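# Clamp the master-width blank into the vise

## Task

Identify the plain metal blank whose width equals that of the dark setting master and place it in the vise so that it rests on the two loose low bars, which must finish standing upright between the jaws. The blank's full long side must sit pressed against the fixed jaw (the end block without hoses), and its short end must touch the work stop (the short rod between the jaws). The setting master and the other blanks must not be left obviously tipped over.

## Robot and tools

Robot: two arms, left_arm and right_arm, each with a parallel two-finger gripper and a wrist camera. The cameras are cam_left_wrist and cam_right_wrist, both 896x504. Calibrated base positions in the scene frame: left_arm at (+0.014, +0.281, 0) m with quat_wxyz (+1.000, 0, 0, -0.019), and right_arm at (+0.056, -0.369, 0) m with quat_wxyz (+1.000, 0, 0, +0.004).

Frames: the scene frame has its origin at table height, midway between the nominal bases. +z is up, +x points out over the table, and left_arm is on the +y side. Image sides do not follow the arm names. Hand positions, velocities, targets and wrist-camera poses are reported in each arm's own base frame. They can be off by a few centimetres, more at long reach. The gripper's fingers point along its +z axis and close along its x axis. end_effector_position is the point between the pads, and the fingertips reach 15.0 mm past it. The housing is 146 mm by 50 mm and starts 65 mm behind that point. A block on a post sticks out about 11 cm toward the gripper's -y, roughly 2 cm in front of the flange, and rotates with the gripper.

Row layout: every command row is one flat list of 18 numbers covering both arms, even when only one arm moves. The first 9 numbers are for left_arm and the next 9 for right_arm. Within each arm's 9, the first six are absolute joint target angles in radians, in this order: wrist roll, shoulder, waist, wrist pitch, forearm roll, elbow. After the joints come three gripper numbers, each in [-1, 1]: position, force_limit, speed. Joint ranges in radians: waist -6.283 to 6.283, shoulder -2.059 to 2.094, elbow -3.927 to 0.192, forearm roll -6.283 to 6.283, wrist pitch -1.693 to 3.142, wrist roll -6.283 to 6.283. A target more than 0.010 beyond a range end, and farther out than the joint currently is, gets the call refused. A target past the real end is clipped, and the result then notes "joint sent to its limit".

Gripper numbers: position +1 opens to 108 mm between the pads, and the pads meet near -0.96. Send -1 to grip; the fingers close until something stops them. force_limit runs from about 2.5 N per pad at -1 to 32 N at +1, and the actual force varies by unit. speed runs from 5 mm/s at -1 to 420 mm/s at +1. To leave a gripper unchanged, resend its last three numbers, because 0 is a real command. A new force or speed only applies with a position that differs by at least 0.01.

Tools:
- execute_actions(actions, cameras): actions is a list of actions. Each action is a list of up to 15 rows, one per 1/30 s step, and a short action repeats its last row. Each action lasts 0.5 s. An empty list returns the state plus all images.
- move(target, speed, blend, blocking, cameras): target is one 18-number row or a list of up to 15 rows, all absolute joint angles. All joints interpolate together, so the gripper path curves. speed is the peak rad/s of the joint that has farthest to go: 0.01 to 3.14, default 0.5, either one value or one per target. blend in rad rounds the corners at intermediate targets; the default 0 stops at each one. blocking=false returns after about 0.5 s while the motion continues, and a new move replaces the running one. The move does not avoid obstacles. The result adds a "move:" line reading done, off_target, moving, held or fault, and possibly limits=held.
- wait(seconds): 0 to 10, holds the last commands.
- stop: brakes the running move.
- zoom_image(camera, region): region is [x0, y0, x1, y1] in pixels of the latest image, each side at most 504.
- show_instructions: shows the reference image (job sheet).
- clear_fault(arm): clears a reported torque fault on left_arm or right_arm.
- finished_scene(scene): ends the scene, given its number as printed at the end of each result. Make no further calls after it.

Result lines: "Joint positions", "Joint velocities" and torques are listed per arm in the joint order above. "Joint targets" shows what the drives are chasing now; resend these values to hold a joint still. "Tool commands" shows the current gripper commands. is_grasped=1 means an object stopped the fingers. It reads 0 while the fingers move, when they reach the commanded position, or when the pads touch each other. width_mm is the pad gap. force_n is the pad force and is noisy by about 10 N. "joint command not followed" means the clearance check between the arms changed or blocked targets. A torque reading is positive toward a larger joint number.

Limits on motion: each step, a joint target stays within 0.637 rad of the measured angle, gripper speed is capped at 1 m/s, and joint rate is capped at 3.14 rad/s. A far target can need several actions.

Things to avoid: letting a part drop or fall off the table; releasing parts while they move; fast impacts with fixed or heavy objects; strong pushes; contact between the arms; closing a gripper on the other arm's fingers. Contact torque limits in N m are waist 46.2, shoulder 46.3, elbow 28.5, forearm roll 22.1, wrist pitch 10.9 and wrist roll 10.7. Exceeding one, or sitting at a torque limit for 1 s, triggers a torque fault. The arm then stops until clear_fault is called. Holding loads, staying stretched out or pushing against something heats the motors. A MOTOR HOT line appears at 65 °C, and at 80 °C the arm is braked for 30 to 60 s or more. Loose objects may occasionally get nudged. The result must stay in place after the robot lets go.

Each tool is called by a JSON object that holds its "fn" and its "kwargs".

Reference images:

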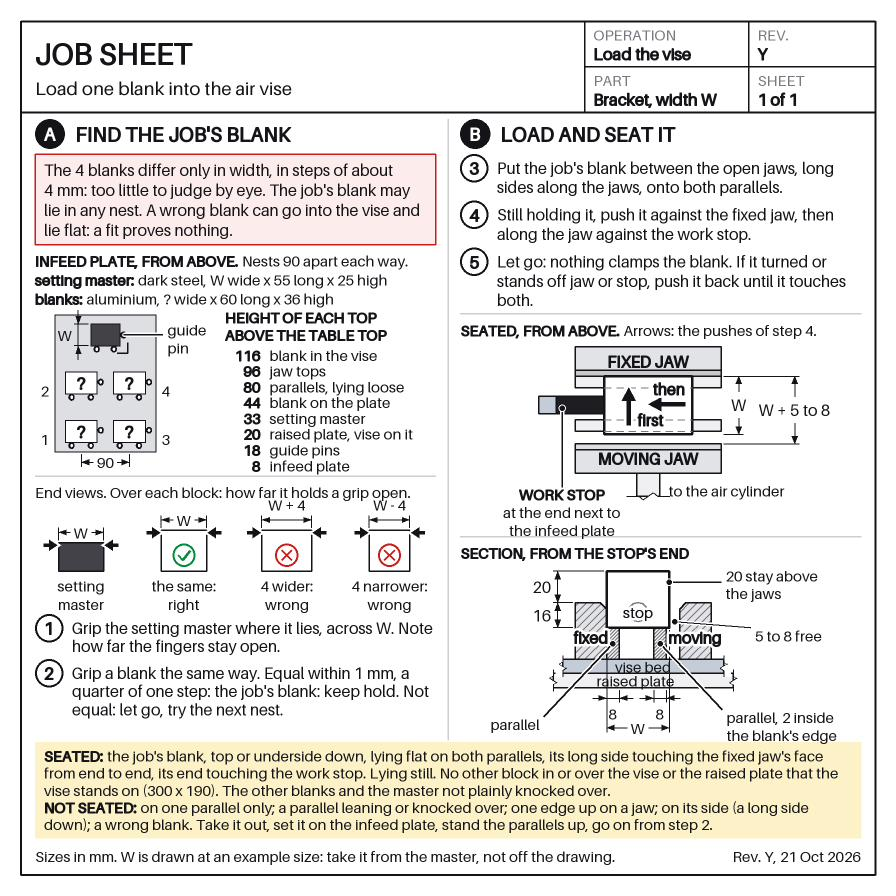

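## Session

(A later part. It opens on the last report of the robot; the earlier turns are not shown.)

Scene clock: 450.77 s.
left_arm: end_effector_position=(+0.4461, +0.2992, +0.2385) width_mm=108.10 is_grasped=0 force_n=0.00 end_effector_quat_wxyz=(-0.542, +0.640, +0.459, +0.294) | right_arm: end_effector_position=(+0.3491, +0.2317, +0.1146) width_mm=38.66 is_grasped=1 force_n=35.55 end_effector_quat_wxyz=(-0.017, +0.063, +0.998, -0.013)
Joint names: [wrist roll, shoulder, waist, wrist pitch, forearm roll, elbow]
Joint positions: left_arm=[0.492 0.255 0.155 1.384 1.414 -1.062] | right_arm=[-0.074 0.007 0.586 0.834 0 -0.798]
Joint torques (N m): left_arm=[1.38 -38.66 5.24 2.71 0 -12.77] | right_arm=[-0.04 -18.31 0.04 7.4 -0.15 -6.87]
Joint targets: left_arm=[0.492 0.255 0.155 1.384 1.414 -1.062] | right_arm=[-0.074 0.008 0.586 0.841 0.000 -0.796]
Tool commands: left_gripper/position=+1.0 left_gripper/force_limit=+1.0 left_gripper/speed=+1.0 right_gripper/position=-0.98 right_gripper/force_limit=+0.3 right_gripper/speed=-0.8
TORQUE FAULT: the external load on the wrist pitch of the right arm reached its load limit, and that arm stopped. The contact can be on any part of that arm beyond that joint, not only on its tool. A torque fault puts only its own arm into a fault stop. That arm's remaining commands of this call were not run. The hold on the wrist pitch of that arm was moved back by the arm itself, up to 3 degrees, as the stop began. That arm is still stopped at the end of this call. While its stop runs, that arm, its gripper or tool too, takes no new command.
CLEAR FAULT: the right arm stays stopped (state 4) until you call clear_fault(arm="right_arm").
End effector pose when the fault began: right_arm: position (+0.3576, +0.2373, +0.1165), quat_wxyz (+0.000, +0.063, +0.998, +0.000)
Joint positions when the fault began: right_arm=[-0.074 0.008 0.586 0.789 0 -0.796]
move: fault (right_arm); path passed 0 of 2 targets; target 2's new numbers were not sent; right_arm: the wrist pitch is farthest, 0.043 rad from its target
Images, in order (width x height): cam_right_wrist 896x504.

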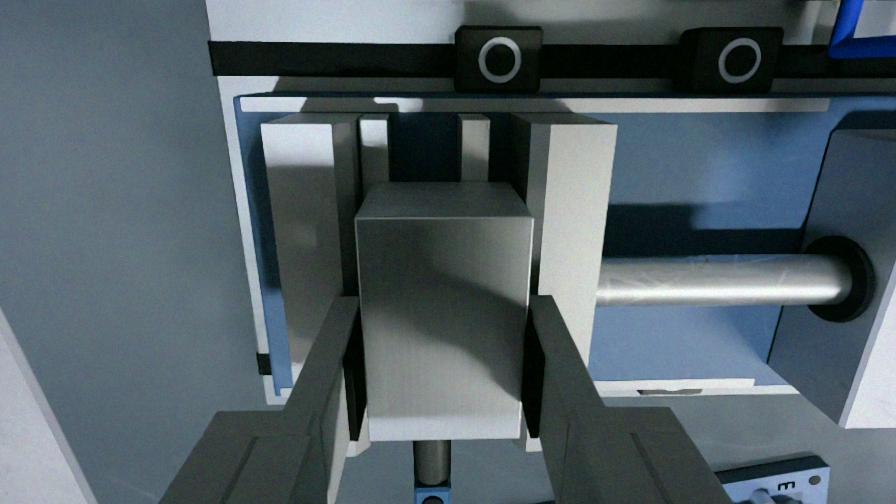

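{"fn": "clear_fault", "kwargs": {"arm": "right_arm"}}

{"fn": "move", "kwargs": {"target": [[0.492,0.255,0.155,1.384,1.414,-1.062,1,1,1, -0.0769,-0.0292,0.5831,0.7987,0,-0.7698,-0.98,0.3,-0.8],[0.492,0.255,0.155,1.384,1.414,-1.062,1,1,1, -0.0815,-0.0179,0.5785,0.7939,0,-0.776,-0.98,0.3,-0.8]], "speed": 0.03, "cameras": ["cam_right_wrist"]}}

{"fn": "zoom_image", "kwargs": {"camera": "cam_right_wrist", "region": [260, 80, 660, 504]}}

Scene clock: 468.43 s.
left_arm: end_effector_position=(+0.4461, +0.2992, +0.2385) width_mm=108.10 is_grasped=0 force_n=0.00 end_effector_quat_wxyz=(-0.542, +0.640, +0.459, +0.294) | right_arm: end_effector_position=(+0.3491, +0.2317, +0.1146) width_mm=38.66 is_grasped=1 force_n=35.54 end_effector_quat_wxyz=(-0.017, +0.063, +0.998, -0.013)
Joint names: [wrist roll, shoulder, waist, wrist pitch, forearm roll, elbow]
Joint positions: left_arm=[0.492 0.255 0.155 1.384 1.414 -1.062] | right_arm=[-0.074 0.007 0.586 0.834 0 -0.798]
Joint torques (N m): left_arm=[1.34 -38.63 4.91 2.63 0.06 -12.74] | right_arm=[-0.02 -18.3 0.03 7.32 -0.16 -6.9]
Joint targets: left_arm=[0.492 0.255 0.155 1.384 1.414 -1.062] | right_arm=[-0.074 0.007 0.586 0.834 0.000 -0.798]
Tool commands: left_gripper/position=+1.0 left_gripper/force_limit=+1.0 left_gripper/speed=+1.0 right_gripper/position=-0.98 right_gripper/force_limit=+0.3 right_gripper/speed=-0.8
TORQUE FAULT, CONTINUED: the right arm's stop, for the torque fault of the wrist pitch that an earlier result reported, is over. The call counts as one of the actions that you can send in this scene. The hold on the wrist pitch of that arm was moved back by the arm itself, up to 3 degrees, as the stop began. That arm's target is now where it stood when the stop ended, not its last command. That arm keeps its grip as last carried out and accepts commands again: back off and push less far.
CLEAR FAULT: your call cleared the right arm's torque fault. If a joint's load stays at its limit, that arm stops again at once.

Scene clock: 470.43 s.
left_arm: end_effector_position=(+0.4461, +0.2992, +0.2385) width_mm=108.10 is_grasped=0 force_n=0.00 end_effector_quat_wxyz=(-0.542, +0.640, +0.459, +0.294) | right_arm: end_effector_position=(+0.3541, +0.2313, +0.1196) width_mm=38.66 is_grasped=1 force_n=34.09 end_effector_quat_wxyz=(+0.000, +0.063, +0.998, +0.000)
Joint names: [wrist roll, shoulder, waist, wrist pitch, forearm roll, elbow]
Joint positions: left_arm=[0.492 0.255 0.155 1.384 1.414 -1.062] | right_arm=[-0.081 -0.018 0.579 0.794 0 -0.776]
Joint torques (N m): left_arm=[1.33 -38.58 5.05 2.75 0.11 -12.74] | right_arm=[-0.91 -20.31 -5.1 -6.45 -0.14 -21.65]
Joint targets: left_arm=[0.492 0.255 0.155 1.384 1.414 -1.062] | right_arm=[-0.082 -0.018 0.579 0.794 0.000 -0.776]
move: done
Images, in order (width x height): cam_right_wrist 896x504.

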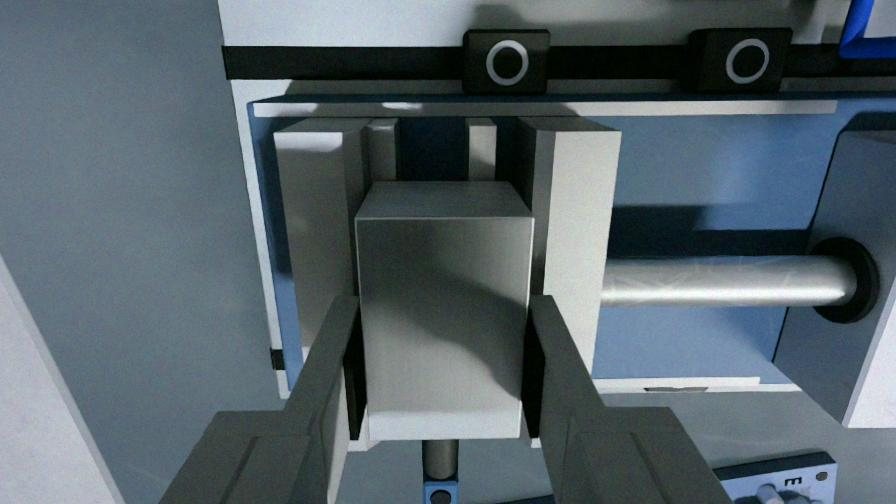

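Scaled by 1.189 from the camera's 896x504 image, which has a finer 1280x720 frame.

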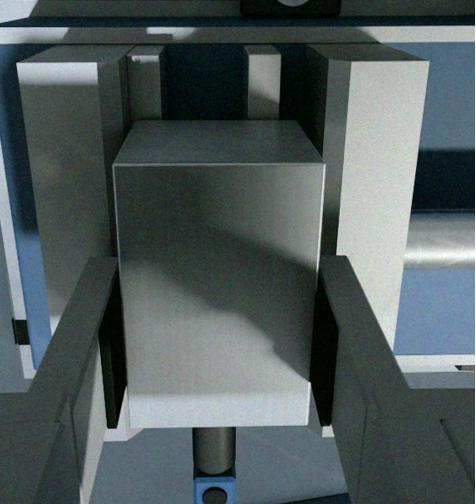

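{"fn": "move", "kwargs": {"target": [[0.492,0.255,0.155,1.384,1.414,-1.062,1,1,1, -0.0732,-0.0089,0.5868,0.7954,0,-0.7865,-0.98,0.3,-0.8],[0.492,0.255,0.155,1.384,1.414,-1.062,1,1,1, -0.0764,-0.0038,0.5836,0.7963,0,-0.7925,-0.98,0.3,-0.8]], "speed": 0.02}}

{"fn": "move", "kwargs": {"target": [0.492,0.255,0.155,1.384,1.414,-1.062,1,1,1, -0.0736,-0.0008,0.5864,0.7968,0,-0.796,-0.98,0.3,-0.8], "speed": 0.02}}

{"fn": "move", "kwargs": {"target": [0.492,0.255,0.155,1.384,1.414,-1.062,1,1,1, -0.0736,0.0021,0.5864,0.7922,0,-0.7943,-0.98,0.3,-0.8], "speed": 0.02, "cameras": ["cam_right_wrist"]}}

Scene clock: 491.90 s.
left_arm: end_effector_position=(+0.4461, +0.2992, +0.2385) width_mm=108.10 is_grasped=0 force_n=0.00 end_effector_quat_wxyz=(-0.542, +0.640, +0.459, +0.294) | right_arm: end_effector_position=(+0.3565, +0.2355, +0.1195) width_mm=38.66 is_grasped=1 force_n=33.40 end_effector_quat_wxyz=(+0.000, +0.063, +0.998, +0.000)
Joint names: [wrist roll, shoulder, waist, wrist pitch, forearm roll, elbow]
Joint positions: left_arm=[0.492 0.255 0.155 1.384 1.414 -1.062] | right_arm=[-0.076 -0.004 0.584 0.797 0 -0.792]
Joint torques (N m): left_arm=[1.36 -38.49 4.88 2.73 0.2 -12.87] | right_arm=[-0.9 -20.77 -9.22 -2.14 -0.1 -24.46]
Joint targets: left_arm=[0.492 0.255 0.155 1.384 1.414 -1.062] | right_arm=[-0.076 -0.004 0.584 0.796 0.000 -0.792]
move: done

Scene clock: 492.60 s.
left_arm: end_effector_position=(+0.4461, +0.2992, +0.2385) width_mm=108.10 is_grasped=0 force_n=0.00 end_effector_quat_wxyz=(-0.542, +0.640, +0.459, +0.294) | right_arm: end_effector_position=(+0.3568, +0.2370, +0.1195) width_mm=38.66 is_grasped=1 force_n=32.12 end_effector_quat_wxyz=(+0.000, +0.063, +0.998, +0.000)
Joint names: [wrist roll, shoulder, waist, wrist pitch, forearm roll, elbow]
Joint positions: left_arm=[0.492 0.255 0.155 1.384 1.414 -1.062] | right_arm=[-0.074 -0.001 0.586 0.797 0 -0.796]
Joint torques (N m): left_arm=[1.34 -38.66 4.98 2.7 0.09 -12.72] | right_arm=[0.81 -22.93 8.05 -5.48 -0.3 -30.1]
Joint targets: left_arm=[0.492 0.255 0.155 1.384 1.414 -1.062] | right_arm=[-0.074 -0.001 0.586 0.797 0.000 -0.796]
move: done

Scene clock: 493.30 s.
left_arm: end_effector_position=(+0.4461, +0.2992, +0.2385) width_mm=108.10 is_grasped=0 force_n=0.00 end_effector_quat_wxyz=(-0.542, +0.640, +0.459, +0.294) | right_arm: end_effector_position=(+0.3567, +0.2370, +0.1180) width_mm=38.66 is_grasped=1 force_n=32.59 end_effector_quat_wxyz=(+0.000, +0.063, +0.998, +0.000)
Joint names: [wrist roll, shoulder, waist, wrist pitch, forearm roll, elbow]
Joint positions: left_arm=[0.492 0.255 0.155 1.384 1.414 -1.062] | right_arm=[-0.074 0.002 0.586 0.792 0 -0.794]
Joint torques (N m): left_arm=[1.27 -38.56 4.99 2.67 0.03 -12.75] | right_arm=[0.85 -19.35 5.23 -15.8 -0.23 -23.13]
Joint targets: left_arm=[0.492 0.255 0.155 1.384 1.414 -1.062] | right_arm=[-0.074 0.002 0.586 0.792 0.000 -0.794]
move: done
Images, in order (width x height): cam_right_wrist 896x504.

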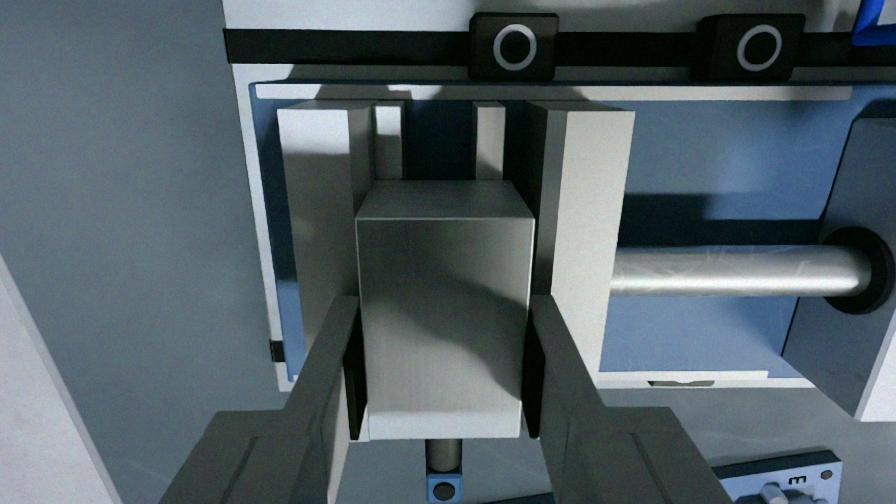

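{"fn": "move", "kwargs": {"target": [0.492,0.255,0.155,1.384,1.414,-1.062,1,1,1, -0.0736,0.0021,0.5864,0.7922,0,-0.7943,-0.1,-1,-0.9], "speed": 0.02, "cameras": ["cam_right_wrist"]}}

{"fn": "zoom_image", "kwargs": {"camera": "cam_right_wrist", "region": [260, 80, 660, 504]}}

Scene clock: 500.23 s.
left_arm: end_effector_position=(+0.4461, +0.2992, +0.2385) width_mm=108.10 is_grasped=0 force_n=0.00 end_effector_quat_wxyz=(-0.542, +0.640, +0.459, +0.294) | right_arm: end_effector_position=(+0.3568, +0.2371, +0.1180) width_mm=47.50 is_grasped=0 force_n=0.00 end_effector_quat_wxyz=(+0.000, +0.063, +0.998, +0.000)
Joint names: [wrist roll, shoulder, waist, wrist pitch, forearm roll, elbow]
Joint positions: left_arm=[0.492 0.255 0.155 1.384 1.414 -1.062] | right_arm=[-0.074 0.002 0.586 0.792 0 -0.794]
Joint torques (N m): left_arm=[1.34 -38.74 5.05 2.69 0.16 -12.78] | right_arm=[0.85 -29.36 -1.18 0.43 -0.27 -15.63]
Joint targets: left_arm=[0.492 0.255 0.155 1.384 1.414 -1.062] | right_arm=[-0.074 0.002 0.586 0.792 0.000 -0.794]
move: done
Images, in order (width x height): cam_right_wrist 896x504.

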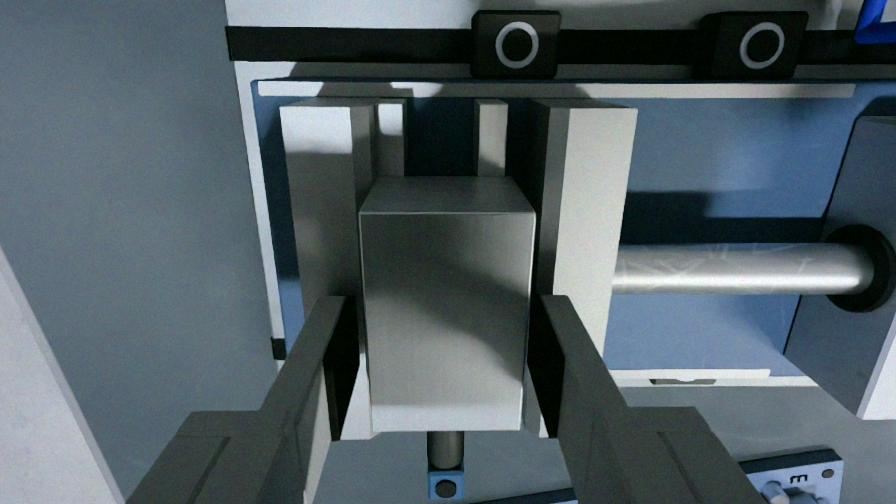

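Scaled by 1.189 from the camera's 896x504 image, which has a finer 1280x720 frame.

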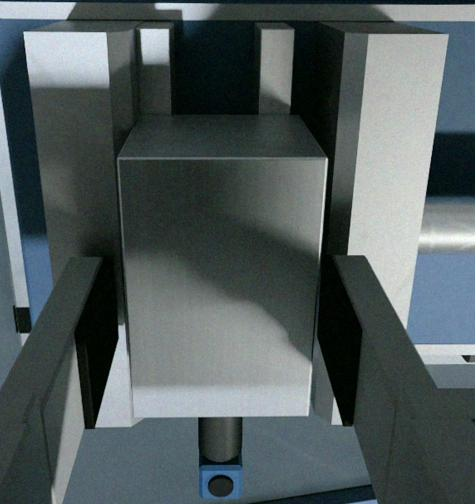

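{"fn": "move", "kwargs": {"target": [[0.492,0.255,0.155,1.384,1.414,-1.062,1,1,1, -0.0736,0.0069,0.5864,0.7845,0,-0.7914,-0.1,-1,-0.9],[0.492,0.255,0.155,1.384,1.414,-1.062,1,1,1, -0.0794,0.0162,0.5806,0.7861,0,-0.8022,-0.1,-1,-0.9]], "speed": 0.02, "cameras": ["cam_right_wrist"]}}

{"fn": "move", "kwargs": {"target": [0.492,0.255,0.155,1.384,1.414,-1.062,1,1,1, -0.0802,0.0174,0.5798,0.7863,0,-0.8036,-0.1,-1,-0.9], "speed": 0.02}}

{"fn": "move", "kwargs": {"target": [0.492,0.255,0.155,1.384,1.414,-1.062,1,1,1, -0.0810,0.0186,0.5790,0.7865,0,-0.8050,-0.1,-1,-0.9], "speed": 0.02, "cameras": ["cam_right_wrist"]}}

{"fn": "zoom_image", "kwargs": {"camera": "cam_right_wrist", "region": [260, 80, 660, 504]}}

Scene clock: 526.57 s.
left_arm: end_effector_position=(+0.4461, +0.2992, +0.2385) width_mm=108.10 is_grasped=0 force_n=0.00 end_effector_quat_wxyz=(-0.542, +0.640, +0.459, +0.294) | right_arm: end_effector_position=(+0.3605, +0.2365, +0.1154) width_mm=47.50 is_grasped=0 force_n=0.98 end_effector_quat_wxyz=(+0.000, +0.063, +0.998, +0.000)
Joint names: [wrist roll, shoulder, waist, wrist pitch, forearm roll, elbow]
Joint positions: left_arm=[0.492 0.255 0.155 1.384 1.414 -1.062] | right_arm=[-0.079 0.016 0.581 0.786 0 -0.802]
Joint torques (N m): left_arm=[1.27 -38.59 4.83 2.67 0.18 -12.78] | right_arm=[-0.89 -19.48 -5.7 0.26 -0.28 -21.4]
Joint targets: left_arm=[0.492 0.255 0.155 1.384 1.414 -1.062] | right_arm=[-0.079 0.016 0.581 0.786 0.000 -0.802]
move: done
Images, in order (width x height): cam_right_wrist 896x504.

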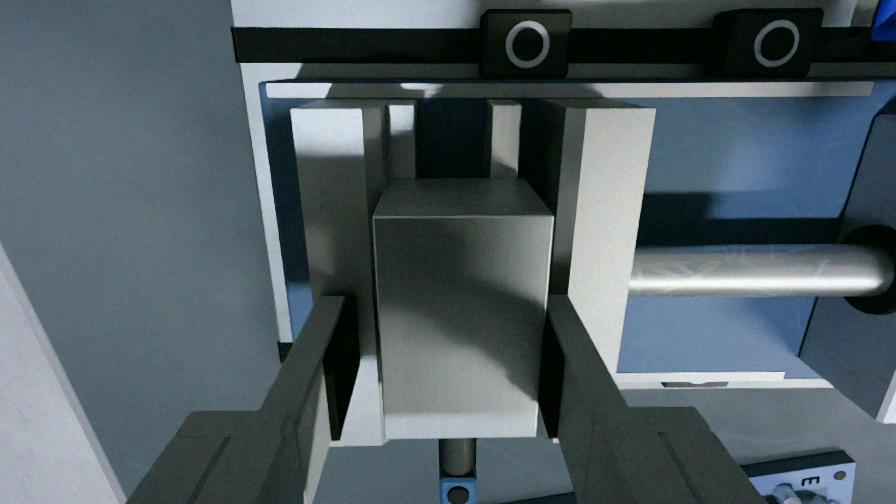

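Scene clock: 527.27 s.
left_arm: end_effector_position=(+0.4461, +0.2992, +0.2385) width_mm=108.10 is_grasped=0 force_n=0.00 end_effector_quat_wxyz=(-0.542, +0.640, +0.459, +0.294) | right_arm: end_effector_position=(+0.3610, +0.2364, +0.1154) width_mm=47.50 is_grasped=0 force_n=6.61 end_effector_quat_wxyz=(+0.000, +0.063, +0.998, +0.000)
Joint names: [wrist roll, shoulder, waist, wrist pitch, forearm roll, elbow]
Joint positions: left_arm=[0.492 0.255 0.155 1.384 1.414 -1.062] | right_arm=[-0.08 0.017 0.58 0.786 0 -0.804]
Joint torques (N m): left_arm=[1.35 -38.7 4.78 2.61 0.24 -12.78] | right_arm=[-0.88 -18.49 -8.06 -2.62 -0.28 -23.68]
Joint targets: left_arm=[0.492 0.255 0.155 1.384 1.414 -1.062] | right_arm=[-0.080 0.017 0.580 0.786 0.000 -0.804]
move: done

Scene clock: 527.97 s.
left_arm: end_effector_position=(+0.4461, +0.2992, +0.2385) width_mm=108.10 is_grasped=0 force_n=0.00 end_effector_quat_wxyz=(-0.542, +0.640, +0.459, +0.294) | right_arm: end_effector_position=(+0.3615, +0.2363, +0.1154) width_mm=47.50 is_grasped=0 force_n=16.23 end_effector_quat_wxyz=(+0.000, +0.063, +0.998, +0.000)
Joint names: [wrist roll, shoulder, waist, wrist pitch, forearm roll, elbow]
Joint positions: left_arm=[0.492 0.255 0.155 1.384 1.414 -1.062] | right_arm=[-0.081 0.019 0.579 0.787 0 -0.805]
Joint torques (N m): left_arm=[1.33 -38.59 4.92 2.65 0.14 -12.78] | right_arm=[-0.85 -14.94 -13.63 -5.84 -0.24 -25.73]
Joint targets: left_arm=[0.492 0.255 0.155 1.384 1.414 -1.062] | right_arm=[-0.081 0.019 0.579 0.786 0.000 -0.805]
move: done
Images, in order (width x height): cam_right_wrist 896x504.

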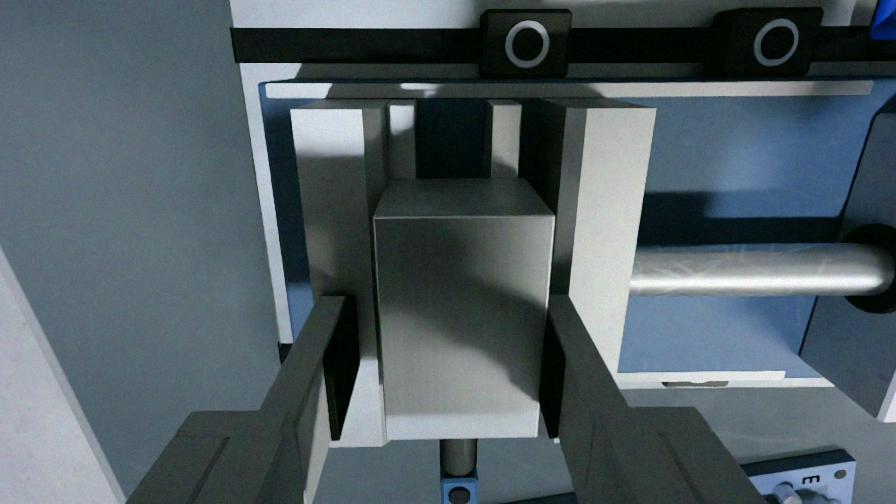

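Scaled by 1.189 from the camera's 896x504 image, which has a finer 1280x720 frame.

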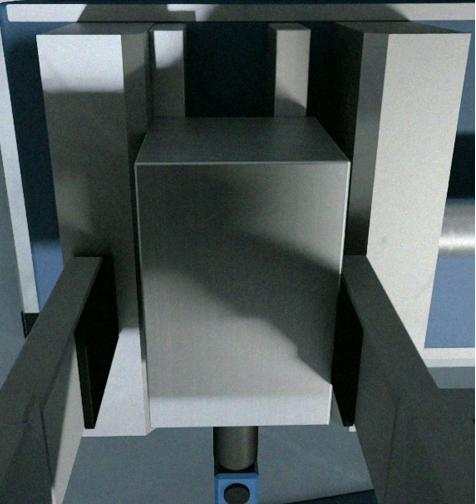

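{"fn": "move", "kwargs": {"target": [[0.492,0.255,0.155,1.384,1.414,-1.062,1,1,1, -0.0736,0.0069,0.5864,0.7845,0,-0.7914,-0.1,-1,-0.9],[0.492,0.255,0.155,1.384,1.414,-1.062,1,1,1, -0.0736,-0.0573,0.5864,0.9001,0,-0.8428,-0.1,-1,-0.9],[0.492,0.255,0.155,1.384,1.414,-1.062,1,1,1, -0.0736,-0.1229,0.5864,1.0358,0,-0.9129,-0.1,-1,-0.9]], "speed": [0.02,0.1,0.3], "cameras": ["cam_right_wrist"]}}

{"fn": "zoom_image", "kwargs": {"camera": "cam_right_wrist", "region": [330, 120, 570, 380]}}

Scene clock: 545.90 s.
left_arm: end_effector_position=(+0.4461, +0.2992, +0.2385) width_mm=108.10 is_grasped=0 force_n=0.00 end_effector_quat_wxyz=(-0.542, +0.640, +0.459, +0.294) | right_arm: end_effector_position=(+0.3568, +0.2370, +0.1999) width_mm=47.50 is_grasped=0 force_n=0.00 end_effector_quat_wxyz=(+0.000, +0.063, +0.998, +0.000)
Joint names: [wrist roll, shoulder, waist, wrist pitch, forearm roll, elbow]
Joint positions: left_arm=[0.492 0.255 0.155 1.384 1.414 -1.062] | right_arm=[-0.074 -0.123 0.586 1.036 0 -0.913]
Joint torques (N m): left_arm=[1.34 -38.57 4.77 2.66 0.27 -12.78] | right_arm=[0.89 -30.35 4.94 0.49 -0.38 -22.66]
Joint targets: left_arm=[0.492 0.255 0.155 1.384 1.414 -1.062] | right_arm=[-0.074 -0.123 0.586 1.036 0.000 -0.913]
move: done
Images, in order (width x height): cam_right_wrist 896x504.

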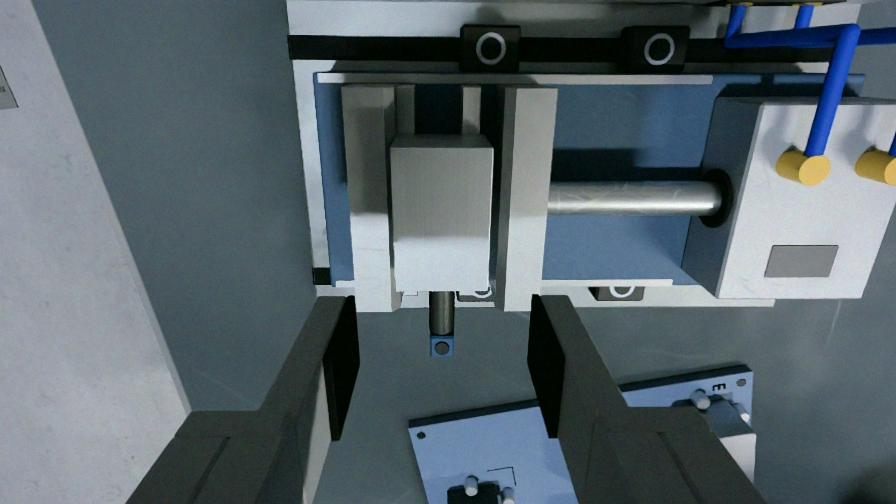

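Scaled by 1.938 from the camera's 896x504 image, which has a finer 1280x720 frame.

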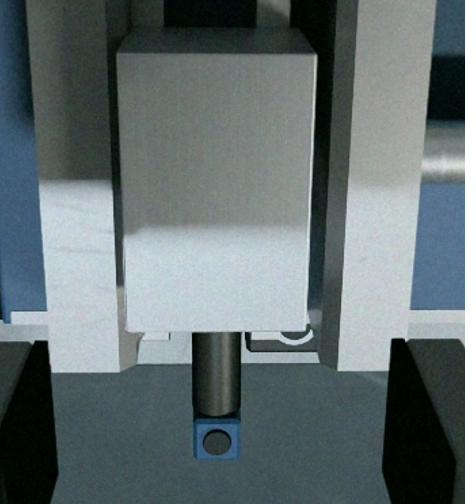

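{"fn": "finished_scene", "kwargs": {"scene": 2}}

The scene is finished: the task was done.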